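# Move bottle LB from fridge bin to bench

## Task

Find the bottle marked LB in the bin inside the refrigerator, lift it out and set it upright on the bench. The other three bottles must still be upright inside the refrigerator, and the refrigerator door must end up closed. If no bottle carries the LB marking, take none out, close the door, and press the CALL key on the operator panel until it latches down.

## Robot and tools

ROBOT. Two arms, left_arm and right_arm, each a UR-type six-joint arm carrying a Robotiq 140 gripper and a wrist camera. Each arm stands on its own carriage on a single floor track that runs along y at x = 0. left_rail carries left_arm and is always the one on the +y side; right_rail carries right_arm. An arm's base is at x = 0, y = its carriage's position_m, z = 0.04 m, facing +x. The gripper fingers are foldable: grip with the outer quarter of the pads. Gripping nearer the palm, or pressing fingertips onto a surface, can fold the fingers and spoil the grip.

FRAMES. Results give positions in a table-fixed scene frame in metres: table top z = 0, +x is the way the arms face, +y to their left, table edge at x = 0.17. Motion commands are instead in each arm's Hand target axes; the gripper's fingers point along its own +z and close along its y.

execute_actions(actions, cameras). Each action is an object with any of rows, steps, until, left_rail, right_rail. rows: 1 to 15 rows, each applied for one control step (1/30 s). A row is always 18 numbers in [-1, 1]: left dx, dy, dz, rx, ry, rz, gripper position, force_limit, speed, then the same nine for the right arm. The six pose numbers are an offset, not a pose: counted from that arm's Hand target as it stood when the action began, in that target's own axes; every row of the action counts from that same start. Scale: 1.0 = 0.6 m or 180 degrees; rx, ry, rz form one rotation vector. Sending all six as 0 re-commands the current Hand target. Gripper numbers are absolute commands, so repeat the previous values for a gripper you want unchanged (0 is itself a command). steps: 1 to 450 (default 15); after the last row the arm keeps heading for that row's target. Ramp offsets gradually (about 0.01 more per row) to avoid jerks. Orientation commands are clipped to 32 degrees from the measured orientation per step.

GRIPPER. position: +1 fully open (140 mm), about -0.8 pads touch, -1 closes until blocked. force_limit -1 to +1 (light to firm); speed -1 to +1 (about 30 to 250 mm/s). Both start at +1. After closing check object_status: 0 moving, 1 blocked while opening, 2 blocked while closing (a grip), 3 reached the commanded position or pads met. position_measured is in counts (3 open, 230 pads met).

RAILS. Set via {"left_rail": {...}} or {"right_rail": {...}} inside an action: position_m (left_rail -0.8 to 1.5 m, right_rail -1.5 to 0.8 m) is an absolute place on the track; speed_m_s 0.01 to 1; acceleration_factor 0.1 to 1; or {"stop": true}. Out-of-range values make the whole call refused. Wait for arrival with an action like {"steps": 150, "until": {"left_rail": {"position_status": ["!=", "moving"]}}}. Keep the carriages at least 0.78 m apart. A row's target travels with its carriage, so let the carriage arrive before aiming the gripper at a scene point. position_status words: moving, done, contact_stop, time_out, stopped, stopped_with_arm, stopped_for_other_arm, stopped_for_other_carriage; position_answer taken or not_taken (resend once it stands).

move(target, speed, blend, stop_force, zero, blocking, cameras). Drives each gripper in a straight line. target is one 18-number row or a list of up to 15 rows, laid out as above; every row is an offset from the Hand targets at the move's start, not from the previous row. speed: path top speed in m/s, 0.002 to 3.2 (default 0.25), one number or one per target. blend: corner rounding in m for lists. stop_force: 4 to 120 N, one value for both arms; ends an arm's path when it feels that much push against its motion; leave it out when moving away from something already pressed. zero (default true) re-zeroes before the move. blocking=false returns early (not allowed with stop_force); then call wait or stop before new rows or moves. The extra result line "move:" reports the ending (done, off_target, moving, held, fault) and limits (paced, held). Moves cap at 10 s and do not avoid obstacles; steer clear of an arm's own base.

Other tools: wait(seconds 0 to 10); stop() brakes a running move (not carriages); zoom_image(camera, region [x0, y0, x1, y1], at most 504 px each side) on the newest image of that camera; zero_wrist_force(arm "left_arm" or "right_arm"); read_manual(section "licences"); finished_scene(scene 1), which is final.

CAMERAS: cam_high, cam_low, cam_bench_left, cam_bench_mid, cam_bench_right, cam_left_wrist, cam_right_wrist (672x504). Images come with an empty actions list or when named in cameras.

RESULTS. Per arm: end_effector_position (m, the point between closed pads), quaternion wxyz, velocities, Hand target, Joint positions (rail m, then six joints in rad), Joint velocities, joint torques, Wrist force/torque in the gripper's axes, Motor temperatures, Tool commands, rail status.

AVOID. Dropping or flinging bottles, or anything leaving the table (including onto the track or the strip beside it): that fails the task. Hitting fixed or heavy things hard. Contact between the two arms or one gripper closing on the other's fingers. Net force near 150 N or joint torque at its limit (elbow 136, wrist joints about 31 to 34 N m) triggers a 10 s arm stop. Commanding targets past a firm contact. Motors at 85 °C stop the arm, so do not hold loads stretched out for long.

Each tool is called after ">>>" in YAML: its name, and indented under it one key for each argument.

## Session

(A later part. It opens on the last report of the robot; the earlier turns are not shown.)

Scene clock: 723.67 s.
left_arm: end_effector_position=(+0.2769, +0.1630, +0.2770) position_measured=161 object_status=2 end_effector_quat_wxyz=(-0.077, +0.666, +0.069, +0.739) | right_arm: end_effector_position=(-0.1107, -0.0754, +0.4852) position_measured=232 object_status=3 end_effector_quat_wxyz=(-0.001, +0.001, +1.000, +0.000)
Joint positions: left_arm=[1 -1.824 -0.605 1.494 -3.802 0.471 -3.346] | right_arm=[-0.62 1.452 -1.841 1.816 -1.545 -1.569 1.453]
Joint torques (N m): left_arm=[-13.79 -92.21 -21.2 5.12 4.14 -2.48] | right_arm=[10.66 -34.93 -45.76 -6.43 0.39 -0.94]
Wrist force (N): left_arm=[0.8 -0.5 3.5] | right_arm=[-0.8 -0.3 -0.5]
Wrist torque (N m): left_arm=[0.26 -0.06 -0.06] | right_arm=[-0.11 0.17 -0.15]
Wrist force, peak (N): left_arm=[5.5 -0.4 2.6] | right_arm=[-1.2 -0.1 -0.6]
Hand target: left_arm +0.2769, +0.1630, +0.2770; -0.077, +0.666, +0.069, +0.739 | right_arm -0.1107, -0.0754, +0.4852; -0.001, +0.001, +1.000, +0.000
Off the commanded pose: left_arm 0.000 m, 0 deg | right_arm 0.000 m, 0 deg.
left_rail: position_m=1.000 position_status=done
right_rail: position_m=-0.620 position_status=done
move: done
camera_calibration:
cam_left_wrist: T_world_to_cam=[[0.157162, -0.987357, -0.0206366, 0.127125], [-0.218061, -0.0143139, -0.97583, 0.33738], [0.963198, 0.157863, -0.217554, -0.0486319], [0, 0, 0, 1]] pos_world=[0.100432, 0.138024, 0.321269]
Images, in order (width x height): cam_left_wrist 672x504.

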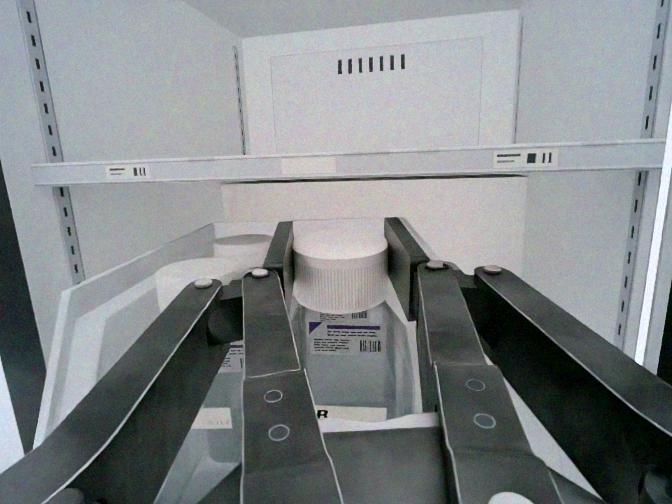

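>>> move:
  target: [0.1243,0,0.0131,0,0,0,-1,0,-1,0,0,0,0,0,0,-1,-1,-0.5]
  speed: 0.04
  stop_force: 10
  cameras: ["cam_left_wrist"]

Scene clock: 729.30 s.
left_arm: end_effector_position=(+0.2770, +0.1630, +0.3520) position_measured=161 object_status=2 end_effector_quat_wxyz=(-0.077, +0.666, +0.069, +0.739) | right_arm: end_effector_position=(-0.1107, -0.0754, +0.4852) position_measured=232 object_status=3 end_effector_quat_wxyz=(-0.001, +0.001, +1.000, +0.000)
Joint positions: left_arm=[1 -1.824 -0.697 1.506 -3.722 0.471 -3.346] | right_arm=[-0.62 1.452 -1.841 1.816 -1.545 -1.569 1.453]
Joint torques (N m): left_arm=[12.81 -123.58 -25.19 4.92 -1.87 -2.1] | right_arm=[10.99 -34.9 -45.32 -6.44 0.33 -0.91]
Wrist force (N): left_arm=[0.8 -0.2 3.6] | right_arm=[-0.4 -0.2 -0.3]
Wrist torque (N m): left_arm=[0.31 -0.06 -0.08] | right_arm=[-0.11 0.08 -0.14]
Wrist force, peak (N): left_arm=[1.1 -0.1 4.0] | right_arm=[-1.0 -0.4 -0.4]
Hand target: left_arm +0.2770, +0.1630, +0.3520; -0.077, +0.666, +0.069, +0.739 | right_arm -0.1107, -0.0754, +0.4852; -0.001, +0.001, +1.000, +0.000
Off the commanded pose: left_arm 0.000 m, 0 deg | right_arm 0.000 m, 0 deg.
left_rail: position_m=1.000 position_status=done
right_rail: position_m=-0.620 position_status=done
move: done
camera_calibration:
cam_left_wrist: T_world_to_cam=[[0.157155, -0.987359, -0.0205989, 0.128643], [-0.21794, -0.01433, -0.975857, 0.41059], [0.963226, 0.15785, -0.217437, -0.0324595], [0, 0, 0, 1]] pos_world=[0.100533, 0.138024, 0.396269]
Images, in order (width x height): cam_left_wrist 672x504.

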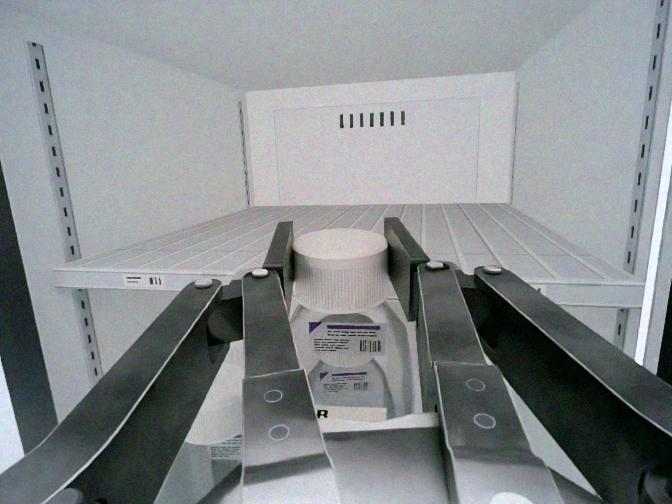

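>>> move:
  target:
    - [0.02,0,-0.1906,0,0,0,-1,0,-1,0,0,0,0,0,0,-1,-1,-0.5]
    - [-0.115,0,-0.2132,0,-0.033,0,-1,0,-1,0,0,0,0,0,0,-1,-1,-0.5]
    - [-0.1128,0.146,-0.2341,-0.0659,-0.0329,-0.0036,-1,0,-1,0,0,0,0,0,0,-1,-1,-0.5]
  speed: 0.1
  blend: [0.02,0.02,0]
  cameras: ["cam_left_wrist"]

Scene clock: 739.17 s.
left_arm: end_effector_position=(+0.1651, +0.0501, +0.2703) position_measured=161 object_status=2 end_effector_quat_wxyz=(+0.000, +0.707, +0.000, +0.707) | right_arm: end_effector_position=(-0.1107, -0.0754, +0.4852) position_measured=232 object_status=3 end_effector_quat_wxyz=(-0.001, +0.001, +1.000, +0.000)
Joint positions: left_arm=[1 -1.935 -0.537 1.272 -3.879 0.364 -3.14] | right_arm=[-0.62 1.452 -1.841 1.816 -1.545 -1.569 1.453]
Joint torques (N m): left_arm=[12.71 -101.47 -46.81 6.32 -3.29 2.12] | right_arm=[10.9 -35.06 -45.94 -6.2 0.32 -0.92]
Wrist force (N): left_arm=[1.2 -0.8 3.3] | right_arm=[-0.5 -0.2 -0.4]
Wrist torque (N m): left_arm=[0.11 -0.19 -0.14] | right_arm=[-0.10 0.11 -0.15]
Wrist force, peak (N): left_arm=[0.8 -3.3 5.2] | right_arm=[-1.3 -0.4 -0.2]
Hand target: left_arm +0.1651, +0.0500, +0.2703; +0.000, +0.707, +0.000, +0.707 | right_arm -0.1107, -0.0754, +0.4852; -0.001, +0.001, +1.000, +0.000
Off the commanded pose: left_arm 0.000 m, 0 deg | right_arm 0.000 m, 0 deg.
left_rail: position_m=1.000 position_status=done
right_rail: position_m=-0.620 position_status=done
move: done
camera_calibration:
cam_left_wrist: T_world_to_cam=[[-0.0509771, -0.998592, -0.0146834, 0.0663709], [-0.316062, 0.030078, -0.948262, 0.311294], [0.947368, -0.0436988, -0.31715, 0.11504], [0, 0, 0, 1]] pos_world=[-0.00721381, 0.0619415, 0.332647]
Images, in order (width x height): cam_left_wrist 672x504.

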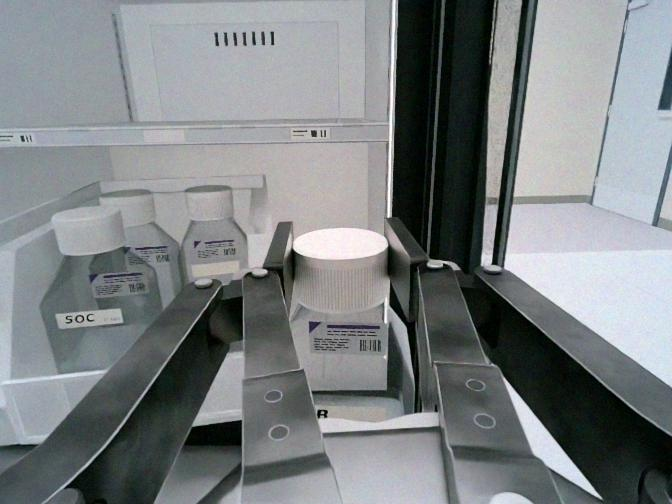

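>>> zoom_image:
  camera: "cam_left_wrist"
  region: [90, 170, 290, 340]

Scaled by 2.520 from the camera's 672x504 image, which has a finer 960x720 frame.

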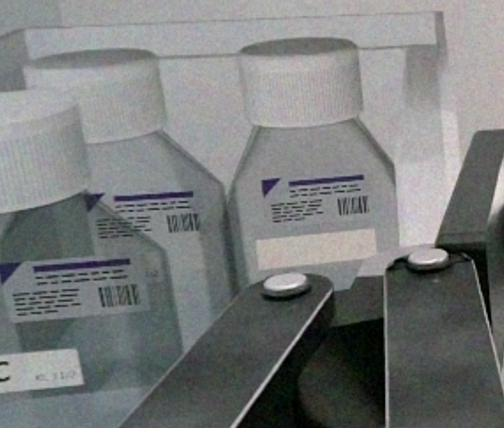

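>>> move:
  target:
    - [0,-0.015,0.05,0,0,0,-1,0,-1,0,0,0,0,0,0,-1,-1,-0.5]
    - [0,-0.015,0.35,0,0,0,-1,0,-1,0,0,0,0,0,0,-1,-1,-0.5]
  speed: 0.08
  stop_force: 10
  cameras: ["cam_left_wrist"]

Scene clock: 750.83 s.
left_arm: end_effector_position=(+0.3751, +0.0590, +0.2701) position_measured=161 object_status=2 end_effector_quat_wxyz=(+0.000, +0.707, +0.000, +0.707) | right_arm: end_effector_position=(-0.1107, -0.0754, +0.4852) position_measured=232 object_status=3 end_effector_quat_wxyz=(-0.001, +0.001, +1.000, +0.000)
Joint positions: left_arm=[1 -1.72 -0.567 1.34 -3.92 0.149 -3.137] | right_arm=[-0.62 1.452 -1.841 1.816 -1.545 -1.569 1.453]
Joint torques (N m): left_arm=[13.06 -98 -48.04 1.61 -5.28 2.05] | right_arm=[9.78 -35.77 -47.27 -6.36 0.19 -0.85]
Wrist force (N): left_arm=[1.9 -6.1 1.7] | right_arm=[-0.6 -0.1 0.1]
Wrist torque (N m): left_arm=[-0.17 -0.26 -0.07] | right_arm=[-0.10 0.13 -0.15]
Wrist force, peak (N): left_arm=[1.6 -6.6 1.4] | right_arm=[-0.9 -0.2 -0.9]
Hand target: left_arm +0.3751, +0.0590, +0.2701; +0.000, +0.707, +0.000, +0.707 | right_arm -0.1107, -0.0754, +0.4852; -0.001, +0.001, +1.000, +0.000
Off the commanded pose: left_arm 0.000 m, 0 deg | right_arm 0.000 m, 0 deg.
left_rail: position_m=1.000 position_status=done
right_rail: position_m=-0.620 position_status=done
move: done
camera_calibration:
cam_left_wrist: T_world_to_cam=[[-0.0511982, -0.99858, -0.0147134, 0.0860147], [-0.316052, 0.0301763, -0.948262, 0.377201], [0.947359, -0.0438991, -0.317148, -0.0835671], [0, 0, 0, 1]] pos_world=[0.202787, 0.0708415, 0.332447]
Images, in order (width x height): cam_left_wrist 672x504.

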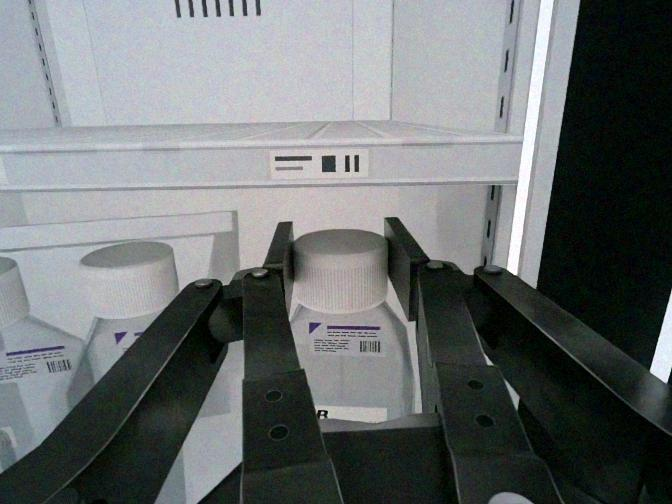

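>>> move:
  target: [0,-0.017,0,0,0,0,-1,0,-1,0,0,0,0,0,0,-1,-1,-0.5]
  speed: 0.04
  cameras: []

>>> move:
  target: [-0.06,0,0,0,0,0,-1,0,-1,0,0,0,0,0,0,-1,-1,-0.5]
  speed: 0.03
  stop_force: 5
  cameras: ["cam_left_wrist"]

Scene clock: 761.97 s.
left_arm: end_effector_position=(+0.3751, +0.0690, +0.2701) position_measured=161 object_status=2 end_effector_quat_wxyz=(+0.000, +0.707, +0.000, +0.707) | right_arm: end_effector_position=(-0.1107, -0.0754, +0.4852) position_measured=232 object_status=3 end_effector_quat_wxyz=(-0.001, +0.001, +1.000, +0.000)
Joint positions: left_arm=[1 -1.722 -0.579 1.368 -3.935 0.151 -3.137] | right_arm=[-0.62 1.452 -1.841 1.816 -1.545 -1.569 1.453]
Joint torques (N m): left_arm=[-11.98 -129.75 -26.55 -2.85 3.69 0.23] | right_arm=[10.37 -35.87 -47.83 -6.16 0.14 -0.92]
Wrist force (N): left_arm=[1.3 2.3 2.9] | right_arm=[-0.6 0.3 -0.3]
Wrist torque (N m): left_arm=[0.40 -0.21 -0.19] | right_arm=[0.01 0.11 -0.15]
Wrist force, peak (N): left_arm=[2.3 -7.0 1.1] | right_arm=[-1.2 0.1 -0.4]
Hand target: left_arm +0.3751, +0.0691, +0.2701; +0.000, +0.707, +0.000, +0.707 | right_arm -0.1107, -0.0754, +0.4852; -0.001, +0.001, +1.000, +0.000
Off the commanded pose: left_arm 0.000 m, 0 deg | right_arm 0.000 m, 0 deg.
left_rail: position_m=1.000 position_status=done
right_rail: position_m=-0.620 position_status=done
move: done
No camera images: "cameras" was empty.

Scene clock: 763.23 s.
left_arm: end_effector_position=(+0.3751, +0.0692, +0.2691) position_measured=161 object_status=2 end_effector_quat_wxyz=(+0.000, +0.707, +0.000, +0.707) | right_arm: end_effector_position=(-0.1107, -0.0754, +0.4852) position_measured=232 object_status=3 end_effector_quat_wxyz=(-0.001, +0.001, +1.000, +0.000)
Joint positions: left_arm=[1 -1.722 -0.578 1.368 -3.936 0.151 -3.137] | right_arm=[-0.62 1.452 -1.841 1.816 -1.545 -1.569 1.453]
Joint torques (N m): left_arm=[-8.72 -131.01 -26.09 2.22 -1.03 0.91] | right_arm=[10.57 -37.35 -47.74 -6.26 0.34 -0.77]
Wrist force (N): left_arm=[0.9 2.0 3.3] | right_arm=[-0.6 0.2 -0.3]
Wrist torque (N m): left_arm=[0.36 -0.18 -0.19] | right_arm=[-0.02 0.13 -0.15]
Wrist force, peak (N): left_arm=[20.6 3.1 4.5] | right_arm=[-0.9 -0.2 -0.6]
Hand target: left_arm +0.3751, +0.0692, +0.2691; +0.000, +0.707, +0.000, +0.707 (not the last commanded pose) | right_arm -0.1107, -0.0754, +0.4852; -0.001, +0.001, +1.000, +0.000
Off the commanded pose: left_arm 0.035 m, 0 deg | right_arm 0.000 m, 0 deg.
left_rail: position_m=1.000 position_status=done
right_rail: position_m=-0.620 position_status=done
move: contact (left_arm)
camera_calibration:
cam_left_wrist: T_world_to_cam=[[-0.0511661, -0.998583, -0.0146189, 0.0961492], [-0.316056, 0.0300765, -0.948264, 0.376049], [0.94736, -0.0438985, -0.317147, -0.0834053], [0, 0, 0, 1]] pos_world=[0.202787, 0.0810413, 0.331547]
Images, in order (width x height): cam_left_wrist 672x504.

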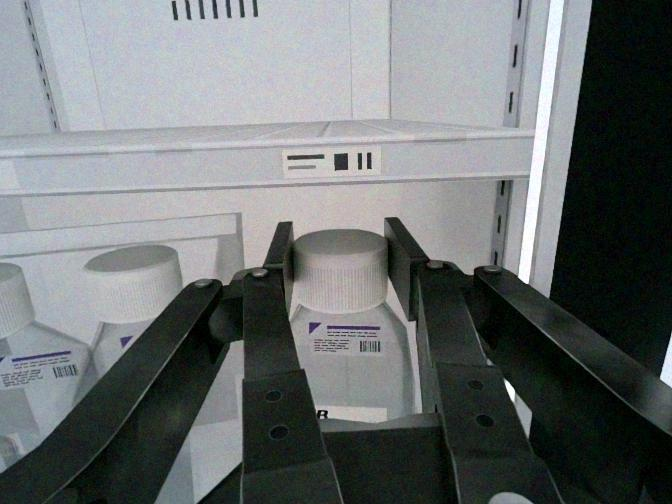

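>>> execute_actions:
  actions: []

Scene clock: 776.53 s.
left_arm: end_effector_position=(+0.3751, +0.0692, +0.2691) position_measured=161 object_status=2 end_effector_quat_wxyz=(+0.000, +0.707, +0.000, +0.707) | right_arm: end_effector_position=(-0.1107, -0.0754, +0.4852) position_measured=232 object_status=3 end_effector_quat_wxyz=(-0.001, +0.001, +1.000, +0.000)
Joint positions: left_arm=[1 -1.722 -0.578 1.368 -3.936 0.151 -3.137] | right_arm=[-0.62 1.452 -1.841 1.816 -1.545 -1.569 1.453]
Joint velocities: within noise
Joint torques (N m): left_arm=[10.97 -131.2 -25.06 2.08 -1.74 -0.82] | right_arm=[10.23 -36.94 -48.42 -5.89 0.11 -0.85]
Motor temperatures (°C): left_arm=[30 29 27 35 37 30] | right_arm=[31 33 31 32 34 32]
Wrist force (N): left_arm=[0.7 2.0 3.2] | right_arm=[-0.4 -0.1 -0.2]
Wrist torque (N m): left_arm=[0.33 -0.13 -0.20] | right_arm=[-0.08 0.09 -0.15]
Wrist force, peak (N): left_arm=[0.9 2.2 3.8] | right_arm=[-1.3 -0.1 -0.9]
Hand target: left_arm +0.3751, +0.0692, +0.2691; +0.000, +0.707, +0.000, +0.707 (not the last commanded pose) | right_arm -0.1107, -0.0754, +0.4852; -0.001, +0.001, +1.000, +0.000
Tool commands: left_gripper/position=-1.0 left_gripper/force_limit=+0.0 left_gripper/speed=-1.0 right_gripper/position=-1.0 right_gripper/force_limit=-1.0 right_gripper/speed=-0.5
Off the commanded pose: left_arm 0.035 m, 0 deg | right_arm 0.000 m, 0 deg.
left_rail: position_m=1.000 position_status=done
right_rail: position_m=-0.620 position_status=done
camera_calibration:
cam_left_wrist: T_world_to_cam=[[-0.0511661, -0.998583, -0.0146189, 0.0961492], [-0.316056, 0.0300765, -0.948264, 0.376049], [0.94736, -0.0438985, -0.317147, -0.0834053], [0, 0, 0, 1]] pos_world=[0.202787, 0.0810413, 0.331547]
cam_right_wrist: T_world_to_cam=[[0.0116721, 0.999197, 0.0383184, 0.0619771], [0.937367, -0.024276, 0.347496, -0.0741573], [0.348147, 0.0318624, -0.936898, 0.678512], [0, 0, 0, 1]] pos_world=[-0.167433, -0.0853466, 0.659091]

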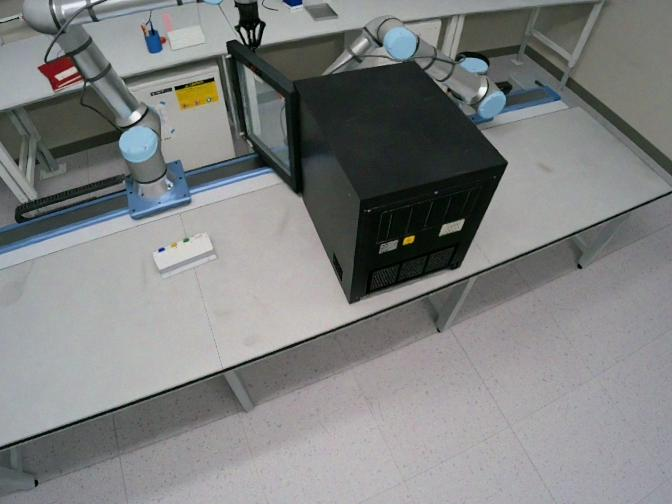

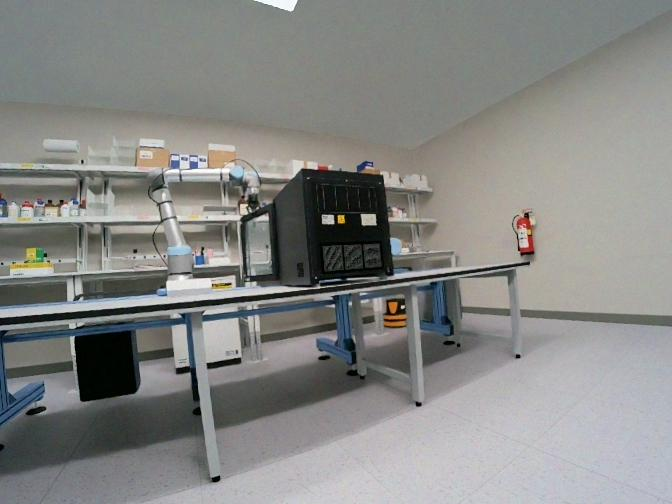

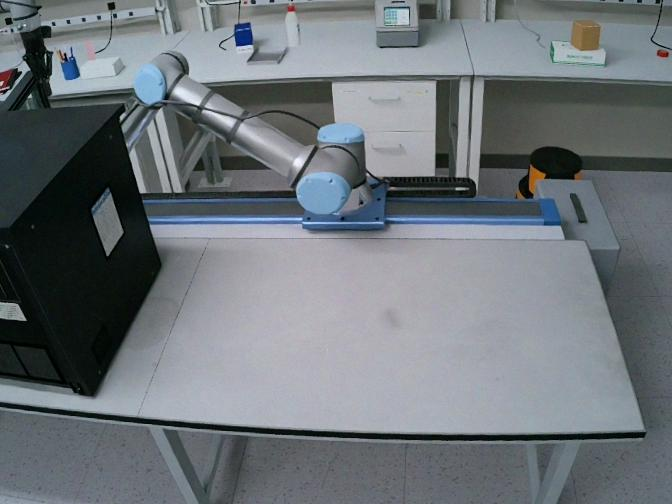

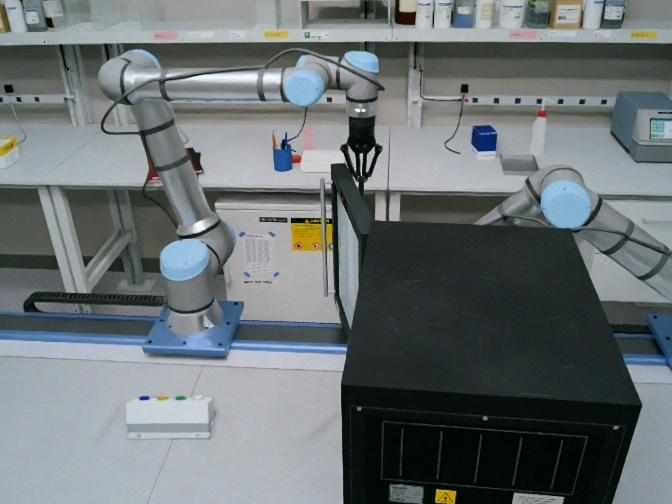

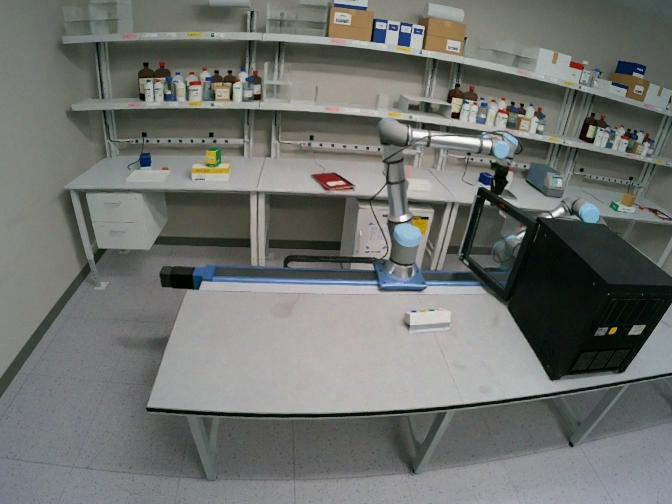

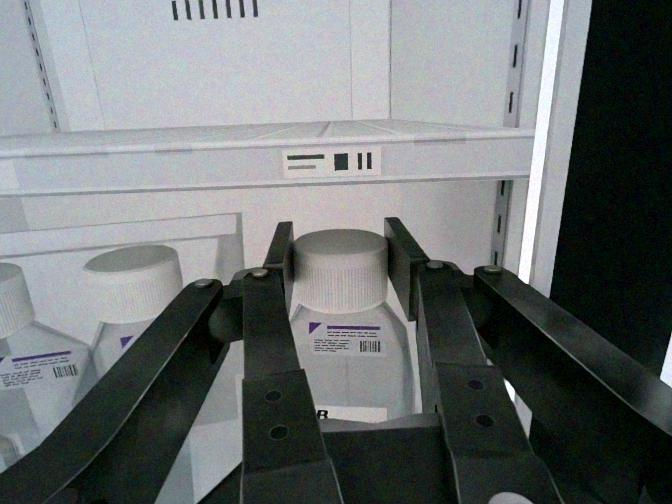

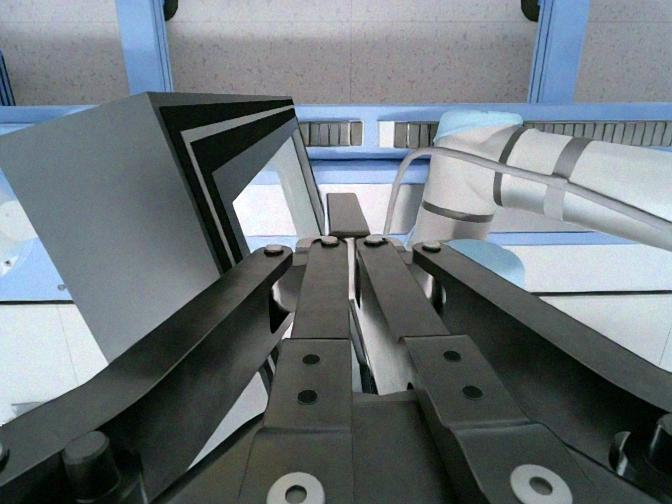

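>>> zoom_image:
  camera: "cam_left_wrist"
  region: [180, 230, 560, 504]

>>> zoom_image:
  camera: "cam_left_wrist"
  region: [0, 200, 300, 504]

Scaled by 1.326 from the camera's 672x504 image, which has a finer 960x720 frame.

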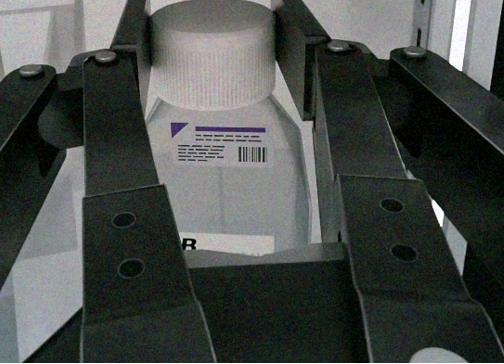

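Scaled by 1.658 from the camera's 672x504 image, which has a finer 960x720 frame.

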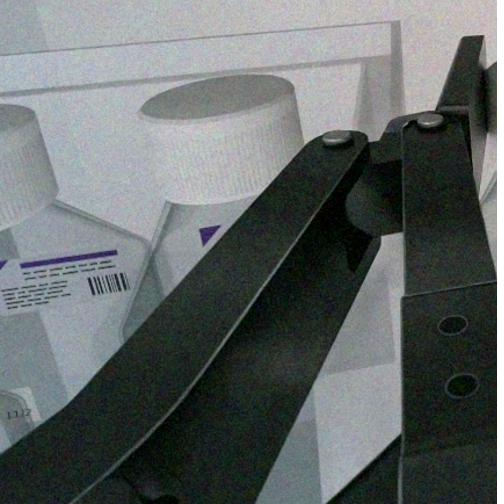

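>>> move:
  target:
    - [0.008,0,0,0,0,0,-1,0,-1,0,0,0,0,0,0,-1,-1,-0.5]
    - [0.01,0,-0.38,0,0,0,-1,0,-1,0,0,0,0,0,0,-1,-1,-0.5]
    - [0.01,-0.285,-0.38,0,0,0,-1,0,-1,0,0,0,0,0,0,-1,-1,-0.5]
    - [0.355,-0.285,-0.38,0,0,0,-1,0,-1,0,0,0,0,0,0,-1,-1,-0.5]
  blend: [0.003,0.02,0.02,0]
  speed: [0.03,0.12,0.12,0.12]
  cameras: ["cam_left_wrist","cam_bench_mid"]

Scene clock: 801.53 s.
left_arm: end_effector_position=(+0.1473, +0.2404, +0.4820) position_measured=161 object_status=2 end_effector_quat_wxyz=(+0.000, +0.707, +0.000, +0.707) | right_arm: end_effector_position=(-0.1107, -0.0754, +0.4852) position_measured=232 object_status=3 end_effector_quat_wxyz=(-0.001, +0.001, +1.000, +0.000)
Joint positions: left_arm=[1 -2.044 -0.999 1.711 -3.855 0.473 -3.141] | right_arm=[-0.62 1.452 -1.841 1.816 -1.545 -1.569 1.453]
Joint torques (N m): left_arm=[6.48 -102.95 -46.22 6.87 -0.05 -0.91] | right_arm=[9.84 -36.82 -49.4 -5.83 0.09 -0.67]
Wrist force (N): left_arm=[1.3 -1.4 3.2] | right_arm=[-1.0 -0.4 -0.7]
Wrist torque (N m): left_arm=[0.01 -0.15 -0.15] | right_arm=[-0.15 0.21 -0.15]
Wrist force, peak (N): left_arm=[6.7 1.6 5.3] | right_arm=[-1.1 -0.2 -0.6]
Hand target: left_arm +0.1473, +0.2404, +0.4822; +0.000, +0.707, +0.000, +0.707 | right_arm -0.1107, -0.0754, +0.4852; -0.001, +0.001, +1.000, +0.000
Off the commanded pose: left_arm 0.000 m, 0 deg | right_arm 0.000 m, 0 deg.
left_rail: position_m=1.000 position_status=done
right_rail: position_m=-0.620 position_status=done
move: done; blend cut to 0.0024 m at target 1
camera_calibration:
cam_left_wrist: T_world_to_cam=[[-0.0512927, -0.998576, -0.0146812, 0.258692], [-0.316049, 0.0301756, -0.948263, 0.500759], [0.947355, -0.043999, -0.317147, 0.207468], [0, 0, 0, 1]] pos_world=[-0.0250127, 0.252341, 0.544447]
Images, in order (width x height): cam_bench_mid 672x504, cam_left_wrist 672x504.

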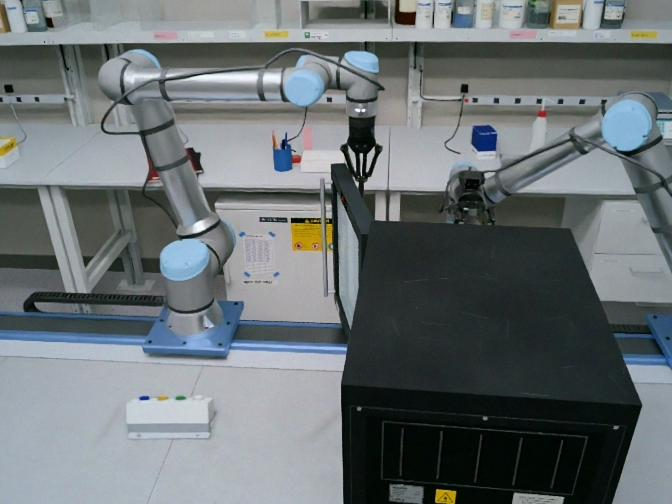

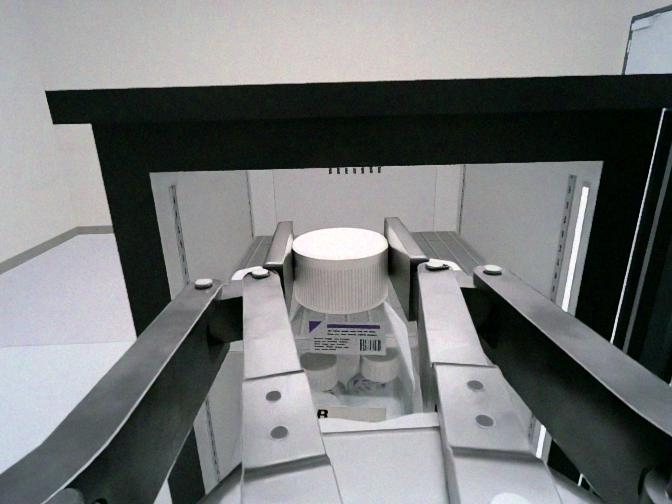

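>>> zoom_image:
  camera: "cam_left_wrist"
  region: [140, 150, 620, 420]

Scaled by 1.050 from the camera's 672x504 image, which has a finer 960x720 frame.

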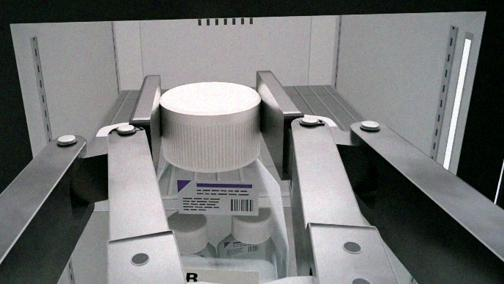

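>>> move:
  target:
    - [0.0037,0,0.12,0,0.0444,0,-1,0,-1,0,0,0,0,0,0,-1,-1,-0.5]
    - [0.0037,0.0,0.421,0,0.0444,0,-1,0,-1,0,0,0,0,0,0,-1,-1,-0.5]
  speed: [0.06,0.05]
  stop_force: 8
  cameras: ["cam_left_wrist"]

Scene clock: 825.57 s.
left_arm: end_effector_position=(+0.3999, +0.2403, +0.4842) position_measured=161 object_status=2 end_effector_quat_wxyz=(+0.000, +0.656, +0.000, +0.754) | right_arm: end_effector_position=(-0.1107, -0.0754, +0.4852) position_measured=232 object_status=3 end_effector_quat_wxyz=(-0.001, +0.001, +1.000, +0.000)
Joint positions: left_arm=[1 -1.719 -1.111 1.936 -3.209 0.203 -3.89] | right_arm=[-0.62 1.452 -1.841 1.816 -1.545 -1.569 1.453]
Joint torques (N m): left_arm=[14.16 -90.32 -25.79 0.68 -1.24 -2.3] | right_arm=[11.31 -36.62 -49.52 -5.5 0.08 -0.43]
Wrist force (N): left_arm=[8.2 -0.2 2.1] | right_arm=[-0.5 0.0 -0.2]
Wrist torque (N m): left_arm=[0.32 -0.49 0.15] | right_arm=[-0.07 0.11 -0.15]
Wrist force, peak (N): left_arm=[8.6 -0.8 3.1] | right_arm=[-0.8 -0.5 -0.9]
Hand target: left_arm +0.3999, +0.2403, +0.4842; +0.000, +0.656, +0.000, +0.754 | right_arm -0.1107, -0.0754, +0.4852; -0.001, +0.001, +1.000, +0.000
Off the commanded pose: left_arm 0.000 m, 0 deg | right_arm 0.000 m, 0 deg.
left_rail: position_m=1.000 position_status=done
right_rail: position_m=-0.620 position_status=done
move: done
camera_calibration:
cam_left_wrist: T_world_to_cam=[[-0.0485379, -0.998587, -0.0216126, 0.273877], [-0.18111, 0.0300784, -0.983003, 0.545482], [0.982264, -0.0437987, -0.182314, -0.110532], [0, 0, 0, 1]] pos_world=[0.220657, 0.252241, 0.521978]
Images, in order (width x height): cam_left_wrist 672x504.

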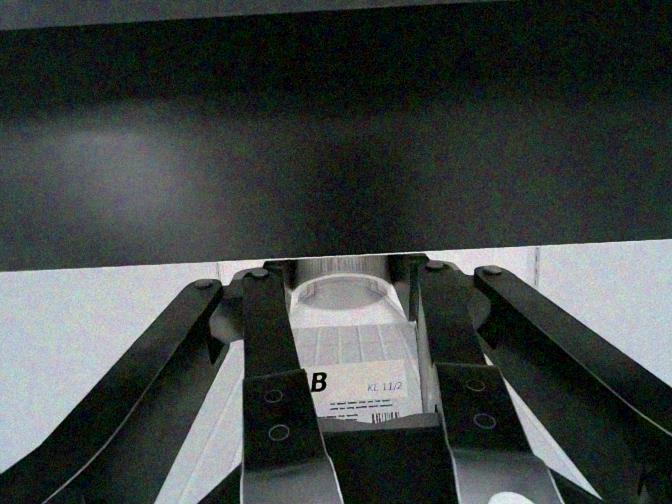

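>>> move:
  target: [-0.033,0,-0.0046,0,0,0,-1,0,-1,0,0,0,0,0,0,-1,-1,-0.5]
  speed: 0.01
  stop_force: 4
  cameras: ["cam_left_wrist"]

Scene clock: 829.17 s.
left_arm: end_effector_position=(+0.3999, +0.2404, +0.4840) position_measured=161 object_status=2 end_effector_quat_wxyz=(+0.000, +0.656, +0.000, +0.754) | right_arm: end_effector_position=(-0.1107, -0.0754, +0.4852) position_measured=232 object_status=3 end_effector_quat_wxyz=(-0.001, +0.001, +1.000, +0.000)
Joint positions: left_arm=[1 -1.719 -1.111 1.936 -3.209 0.203 -3.89] | right_arm=[-0.62 1.452 -1.841 1.816 -1.545 -1.569 1.453]
Joint torques (N m): left_arm=[5.23 -84.66 -39.44 -0.23 -1.2 0.5] | right_arm=[10.38 -36.59 -50.07 -5.66 0.06 -0.51]
Wrist force (N): left_arm=[14.1 1.3 5.5] | right_arm=[-0.4 0.0 -0.4]
Wrist torque (N m): left_arm=[0.36 -0.44 0.05] | right_arm=[-0.08 0.10 -0.15]
Wrist force, peak (N): left_arm=[18.2 1.7 7.9] | right_arm=[-0.9 -0.3 -0.5]
Hand target: left_arm +0.3999, +0.2404, +0.4840; +0.000, +0.656, +0.000, +0.754 (not the last commanded pose) | right_arm -0.1107, -0.0754, +0.4852; -0.001, +0.001, +1.000, +0.000
Off the commanded pose: left_arm 0.020 m, 0 deg | right_arm 0.000 m, 0 deg.
left_rail: position_m=1.000 position_status=done
right_rail: position_m=-0.620 position_status=done
move: contact (left_arm)
camera_calibration:
cam_left_wrist: T_world_to_cam=[[-0.0485566, -0.998584, -0.0217106, 0.273927], [-0.181106, 0.0301782, -0.983, 0.545259], [0.982264, -0.0437992, -0.182315, -0.110568], [0, 0, 0, 1]] pos_world=[0.220657, 0.252242, 0.521779]
Images, in order (width x height): cam_left_wrist 672x504.

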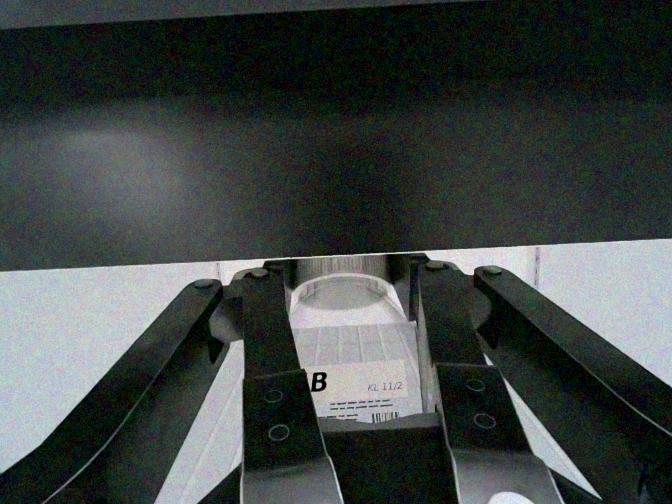

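>>> execute_actions:
  actions:
    - {"rows":[[0,0,0,0,0,0,-0.14,0,-1,0,0,0,0,0,0,-1,-1,-0.5]],"steps":45}
  cameras: ["cam_left_wrist"]

Scene clock: 837.77 s.
left_arm: end_effector_position=(+0.3999, +0.2404, +0.4840) position_measured=146 object_status=3 end_effector_quat_wxyz=(+0.000, +0.656, +0.000, +0.754) | right_arm: end_effector_position=(-0.1107, -0.0754, +0.4852) position_measured=232 object_status=3 end_effector_quat_wxyz=(-0.001, +0.001, +1.000, +0.000)
Joint positions: left_arm=[1 -1.719 -1.111 1.936 -3.209 0.203 -3.89] | right_arm=[-0.62 1.452 -1.841 1.816 -1.545 -1.569 1.453]
Joint torques (N m): left_arm=[-11.61 -84.09 -40.8 0.04 4.57 0.67] | right_arm=[11.07 -38.6 -50.54 -5.55 -0.13 -0.4]
Wrist force (N): left_arm=[5.0 -0.5 4.1] | right_arm=[-0.8 -0.1 -0.6]
Wrist torque (N m): left_arm=[0.26 -0.07 0.00] | right_arm=[-0.09 0.18 -0.15]
Wrist force, peak (N): left_arm=[14.5 1.4 5.4] | right_arm=[-0.8 -0.2 -0.9]
Hand target: left_arm +0.3999, +0.2404, +0.4840; +0.000, +0.656, +0.000, +0.754 | right_arm -0.1107, -0.0754, +0.4852; -0.001, +0.001, +1.000, +0.000
Off the commanded pose: left_arm 0.000 m, 0 deg | right_arm 0.000 m, 0 deg.
left_rail: position_m=1.000 position_status=done
right_rail: position_m=-0.620 position_status=done
camera_calibration:
cam_left_wrist: T_world_to_cam=[[-0.0485379, -0.998587, -0.0216126, 0.273872], [-0.18111, 0.0300784, -0.983003, 0.545286], [0.982264, -0.0437987, -0.182314, -0.110569], [0, 0, 0, 1]] pos_world=[0.220657, 0.252241, 0.521778]
Images, in order (width x height): cam_left_wrist 672x504.

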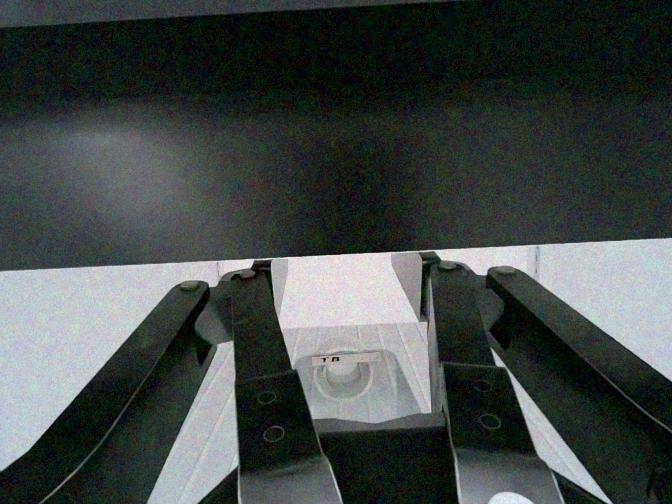

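>>> move:
  target:
    - [0.0575,0,-0.4125,0,0,0,-0.14,0,-1,0,0,0,0,0,0,-1,-1,-0.5]
    - [0.0575,0,-0.4125,0,-0.0444,0,-0.14,0,-1,0,0,0,0,0,0,-1,-1,-0.5]
  speed: 0.12
  cameras: ["cam_left_wrist"]

Scene clock: 853.67 s.
left_arm: end_effector_position=(+0.1500, +0.2404, +0.4839) position_measured=146 object_status=3 end_effector_quat_wxyz=(+0.000, +0.707, +0.000, +0.707) | right_arm: end_effector_position=(-0.1107, -0.0754, +0.4852) position_measured=232 object_status=3 end_effector_quat_wxyz=(-0.001, +0.001, +1.000, +0.000)
Joint positions: left_arm=[1 -2.041 -1.002 1.712 -3.853 0.47 -3.141] | right_arm=[-0.62 1.452 -1.841 1.816 -1.545 -1.569 1.453]
Joint torques (N m): left_arm=[13.46 -102.35 -46.12 -1.41 2.17 2.76] | right_arm=[10.22 -38.3 -50.45 -5.56 -0.15 -0.73]
Wrist force (N): left_arm=[5.1 -0.9 3.6] | right_arm=[-1.1 -0.2 -0.3]
Wrist torque (N m): left_arm=[0.11 -0.14 -0.16] | right_arm=[-0.10 0.25 -0.15]
Wrist force, peak (N): left_arm=[4.5 -0.7 5.5] | right_arm=[-0.8 -0.4 -1.0]
Hand target: left_arm +0.1500, +0.2404, +0.4839; +0.000, +0.707, +0.000, +0.707 | right_arm -0.1107, -0.0754, +0.4852; -0.001, +0.001, +1.000, +0.000
Off the commanded pose: left_arm 0.000 m, 0 deg | right_arm 0.000 m, 0 deg.
left_rail: position_m=1.000 position_status=done
right_rail: position_m=-0.620 position_status=done
move: done
camera_calibration:
cam_left_wrist: T_world_to_cam=[[-0.0512882, -0.998576, -0.0146917, 0.258863], [-0.315839, 0.0301744, -0.948333, 0.503363], [0.947426, -0.0439981, -0.316937, 0.205368], [0, 0, 0, 1]] pos_world=[-0.0223122, 0.252341, 0.546247]
Images, in order (width x height): cam_left_wrist 672x504.

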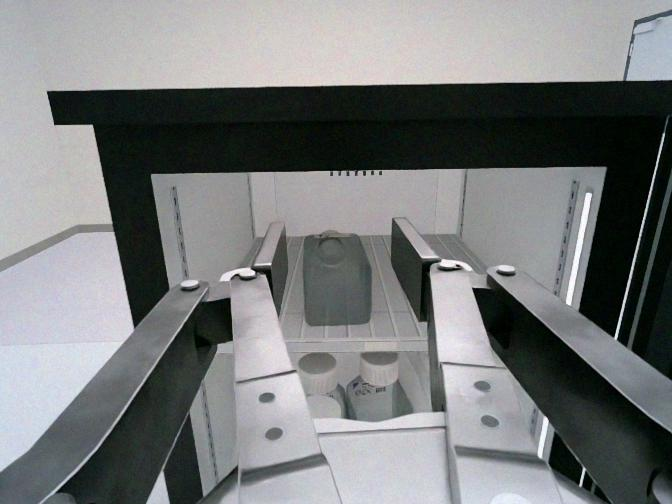

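>>> move:
  target:
    - [-0.198,0,0,0,0,0,0.35,0,-0.5,0,0,0,0,0,0,-1,-1,-0.5]
    - [-0.198,0,0.31,0,0,0,0.35,0,-0.5,0,0,0,0,0,0,-1,-1,-0.5]
  speed: [0.12,0.12]
  blend: [0.01,0]
  cameras: ["cam_left_wrist"]

Scene clock: 873.13 s.
left_arm: end_effector_position=(+0.3358, +0.2404, +0.3650) position_measured=85 object_status=3 end_effector_quat_wxyz=(+0.000, +0.707, +0.000, +0.707) | right_arm: end_effector_position=(-0.1107, -0.0754, +0.4852) position_measured=232 object_status=3 end_effector_quat_wxyz=(-0.001, +0.001, +1.000, +0.000)
Joint positions: left_arm=[1 -1.808 -0.886 1.793 -4.051 0.237 -3.139] | right_arm=[-0.62 1.452 -1.841 1.816 -1.545 -1.569 1.453]
Joint torques (N m): left_arm=[11.16 -71.33 -40.61 1.86 -2.74 2.09] | right_arm=[11.71 -39 -51.91 -5.65 -0.19 -0.95]
Wrist force (N): left_arm=[5.1 -0.8 3.3] | right_arm=[-0.8 0.0 -0.2]
Wrist torque (N m): left_arm=[0.12 -0.14 -0.13] | right_arm=[-0.06 0.17 -0.15]
Wrist force, peak (N): left_arm=[7.1 -1.0 3.4] | right_arm=[-1.2 -0.2 -0.2]
Hand target: left_arm +0.3359, +0.2403, +0.3650; +0.000, +0.707, +0.000, +0.707 | right_arm -0.1107, -0.0754, +0.4852; -0.001, +0.001, +1.000, +0.000
Off the commanded pose: left_arm 0.000 m, 0 deg | right_arm 0.000 m, 0 deg.
left_rail: position_m=1.000 position_status=done
right_rail: position_m=-0.620 position_status=done
move: done
camera_calibration:
cam_left_wrist: T_world_to_cam=[[-0.0511661, -0.998583, -0.0146189, 0.266498], [-0.316056, 0.0300765, -0.948264, 0.449417], [0.94736, -0.0438985, -0.317147, -0.00824427], [0, 0, 0, 1]] pos_world=[0.163487, 0.252241, 0.427447]
Images, in order (width x height): cam_left_wrist 672x504.

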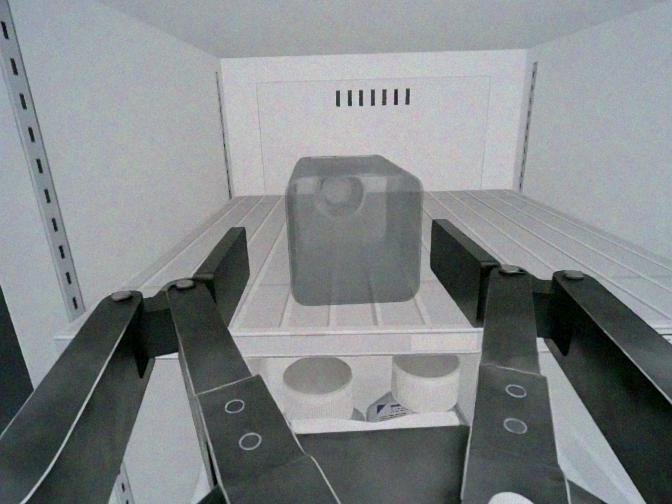

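>>> move:
  target:
    - [0,0.0117,0,0,0,0,0.35,0,-0.5,0,0,0,0,0,0,-1,-1,-0.5]
    - [0,0.0117,0.085,0,0,0,0.35,0,-0.5,0,0,0,0,0,0,-1,-1,-0.5]
  speed: 0.05
  stop_force: 8
  cameras: ["cam_left_wrist"]

Scene clock: 877.90 s.
left_arm: end_effector_position=(+0.3869, +0.2333, +0.3650) position_measured=85 object_status=3 end_effector_quat_wxyz=(+0.000, +0.707, +0.000, +0.707) | right_arm: end_effector_position=(-0.1107, -0.0754, +0.4852) position_measured=232 object_status=3 end_effector_quat_wxyz=(-0.001, +0.001, +1.000, +0.000)
Joint positions: left_arm=[1 -1.739 -0.877 1.774 -4.043 0.168 -3.138] | right_arm=[-0.62 1.452 -1.841 1.816 -1.545 -1.569 1.453]
Joint torques (N m): left_arm=[11.97 -70.95 -39.98 1.84 -2.99 2.02] | right_arm=[10.97 -38.62 -50.89 -5.7 -0.17 -1.09]
Wrist force (N): left_arm=[5.3 -0.7 3.6] | right_arm=[-0.5 -0.3 -0.5]
Wrist torque (N m): left_arm=[0.12 -0.21 -0.14] | right_arm=[-0.14 0.10 -0.15]
Wrist force, peak (N): left_arm=[5.3 -1.0 4.2] | right_arm=[-0.7 -0.1 -0.8]
Hand target: left_arm +0.3869, +0.2333, +0.3650; +0.000, +0.707, +0.000, +0.707 | right_arm -0.1107, -0.0754, +0.4852; -0.001, +0.001, +1.000, +0.000
Off the commanded pose: left_arm 0.000 m, 0 deg | right_arm 0.000 m, 0 deg.
left_rail: position_m=1.000 position_status=done
right_rail: position_m=-0.620 position_status=done
move: done
camera_calibration:
cam_left_wrist: T_world_to_cam=[[-0.0511982, -0.99858, -0.0147134, 0.262073], [-0.316052, 0.0301763, -0.948262, 0.465692], [0.947359, -0.0438991, -0.317148, -0.0570917], [0, 0, 0, 1]] pos_world=[0.214687, 0.245142, 0.427347]
Images, in order (width x height): cam_left_wrist 672x504.

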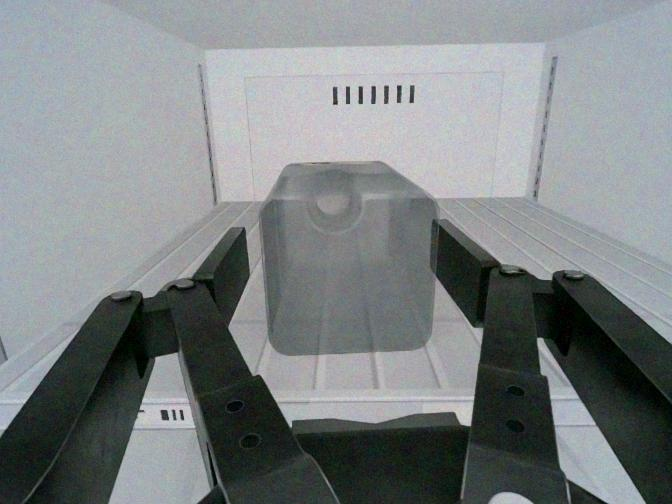

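>>> move:
  target: [0,0.0055,0.013,0,0,0,0.35,0,-0.5,0,0,0,0,0,0,-1,-1,-0.5]
  speed: 0.04
  stop_force: 8

>>> execute_actions:
  actions:
    - {"rows":[[0,0,0,0,0,0,-1,-0.4,-1,0,0,0,0,0,0,-1,-1,-0.5]],"steps":75}
  cameras: ["cam_left_wrist"]

Scene clock: 882.03 s.
left_arm: end_effector_position=(+0.3947, +0.2300, +0.3650) position_measured=85 object_status=3 end_effector_quat_wxyz=(+0.000, +0.707, +0.000, +0.707) | right_arm: end_effector_position=(-0.1107, -0.0754, +0.4852) position_measured=232 object_status=3 end_effector_quat_wxyz=(-0.001, +0.001, +1.000, +0.000)
Joint positions: left_arm=[1 -1.728 -0.873 1.765 -4.038 0.157 -3.138] | right_arm=[-0.62 1.452 -1.841 1.816 -1.545 -1.569 1.453]
Joint torques (N m): left_arm=[11.94 -71.94 -40.36 4.68 -3.11 1.78] | right_arm=[11.25 -39.84 -51.15 -5.53 -0.14 -1.43]
Wrist force (N): left_arm=[4.9 -1.0 3.8] | right_arm=[-0.1 -0.2 -0.2]
Wrist torque (N m): left_arm=[0.07 -0.12 -0.15] | right_arm=[-0.10 0.01 -0.16]
Wrist force, peak (N): left_arm=[5.3 -0.7 4.0] | right_arm=[-1.2 -0.3 -0.2]
Hand target: left_arm +0.3947, +0.2300, +0.3650; +0.000, +0.707, +0.000, +0.707 | right_arm -0.1107, -0.0754, +0.4852; -0.001, +0.001, +1.000, +0.000
Off the commanded pose: left_arm 0.000 m, 0 deg | right_arm 0.000 m, 0 deg.
left_rail: position_m=1.000 position_status=done
right_rail: position_m=-0.620 position_status=done
move: done

Scene clock: 884.73 s.
left_arm: end_effector_position=(+0.3947, +0.2300, +0.3650) position_measured=118 object_status=2 end_effector_quat_wxyz=(+0.000, +0.707, +0.000, +0.707) | right_arm: end_effector_position=(-0.1107, -0.0754, +0.4852) position_measured=232 object_status=3 end_effector_quat_wxyz=(-0.001, +0.001, +1.000, +0.000)
Joint positions: left_arm=[1 -1.728 -0.873 1.765 -4.038 0.157 -3.138] | right_arm=[-0.62 1.452 -1.841 1.816 -1.545 -1.569 1.453]
Joint torques (N m): left_arm=[7.52 -72.77 -39.25 1.22 0.3 -0.4] | right_arm=[11.16 -40.62 -51.48 -5.73 -0.1 -1.24]
Wrist force (N): left_arm=[5.7 -1.6 2.6] | right_arm=[-0.6 -0.2 0.0]
Wrist torque (N m): left_arm=[0.14 -0.16 -0.01] | right_arm=[-0.10 0.12 -0.15]
Wrist force, peak (N): left_arm=[6.2 -1.7 2.9] | right_arm=[-1.0 0.2 -0.6]
Hand target: left_arm +0.3947, +0.2300, +0.3650; +0.000, +0.707, +0.000, +0.707 | right_arm -0.1107, -0.0754, +0.4852; -0.001, +0.001, +1.000, +0.000
Off the commanded pose: left_arm 0.000 m, 0 deg | right_arm 0.000 m, 0 deg.
left_rail: position_m=1.000 position_status=done
right_rail: position_m=-0.620 position_status=done
camera_calibration:
cam_left_wrist: T_world_to_cam=[[-0.0511982, -0.99858, -0.0147134, 0.259177], [-0.316052, 0.0301763, -0.948262, 0.468257], [0.947359, -0.0438991, -0.317148, -0.0646259], [0, 0, 0, 1]] pos_world=[0.222487, 0.241842, 0.427347]
Images, in order (width x height): cam_left_wrist 672x504.

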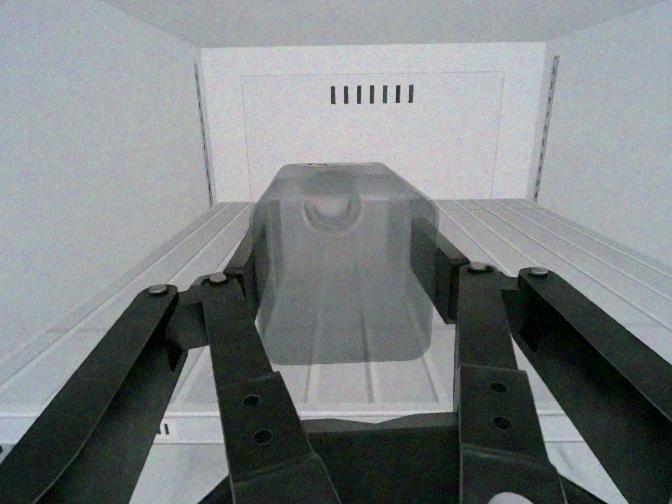

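>>> move:
  target:
    - [0.03,0,0,0,0,0,-1,-0.4,-1,0,0,0,0,0,0,-1,-1,-0.5]
    - [0.03,0,-0.18,0,0,0,-1,-0.4,-1,0,0,0,0,0,0,-1,-1,-0.5]
  speed: [0.02,0.06]
  cameras: ["cam_left_wrist"]

Scene clock: 891.53 s.
left_arm: end_effector_position=(+0.2869, +0.2300, +0.3830) position_measured=118 object_status=2 end_effector_quat_wxyz=(+0.000, +0.707, +0.000, +0.707) | right_arm: end_effector_position=(-0.1107, -0.0754, +0.4852) position_measured=232 object_status=3 end_effector_quat_wxyz=(-0.001, +0.001, +1.000, +0.000)
Joint positions: left_arm=[1 -1.868 -0.897 1.764 -4.012 0.297 -3.14] | right_arm=[-0.62 1.452 -1.841 1.816 -1.545 -1.569 1.453]
Joint torques (N m): left_arm=[-12.82 -73.81 -42.27 5.58 2.25 -1.35] | right_arm=[10.67 -40.53 -52.23 -5.65 -0.15 -1.24]
Wrist force (N): left_arm=[1.5 -0.8 3.2] | right_arm=[-0.6 -0.2 -0.5]
Wrist torque (N m): left_arm=[0.12 -0.26 -0.13] | right_arm=[-0.11 0.12 -0.15]
Wrist force, peak (N): left_arm=[6.1 -1.8 3.0] | right_arm=[-0.8 -0.5 -0.8]
Hand target: left_arm +0.2868, +0.2300, +0.3830; +0.000, +0.707, +0.000, +0.707 | right_arm -0.1107, -0.0754, +0.4852; -0.001, +0.001, +1.000, +0.000
Off the commanded pose: left_arm 0.000 m, 0 deg | right_arm 0.000 m, 0 deg.
left_rail: position_m=1.000 position_status=done
right_rail: position_m=-0.620 position_status=done
move: done
camera_calibration:
cam_left_wrist: T_world_to_cam=[[-0.0511982, -0.99858, -0.0147134, 0.253924], [-0.316052, 0.0301763, -0.948262, 0.45135], [0.947359, -0.0438991, -0.317148, 0.0432398], [0, 0, 0, 1]] pos_world=[0.114687, 0.241842, 0.445447]
Images, in order (width x height): cam_left_wrist 672x504.

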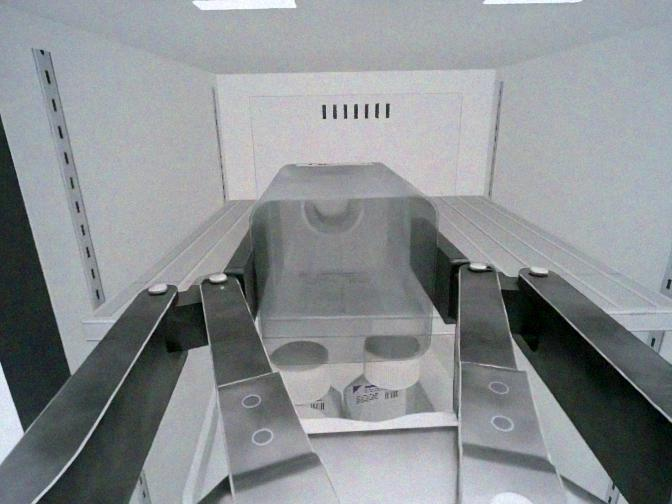

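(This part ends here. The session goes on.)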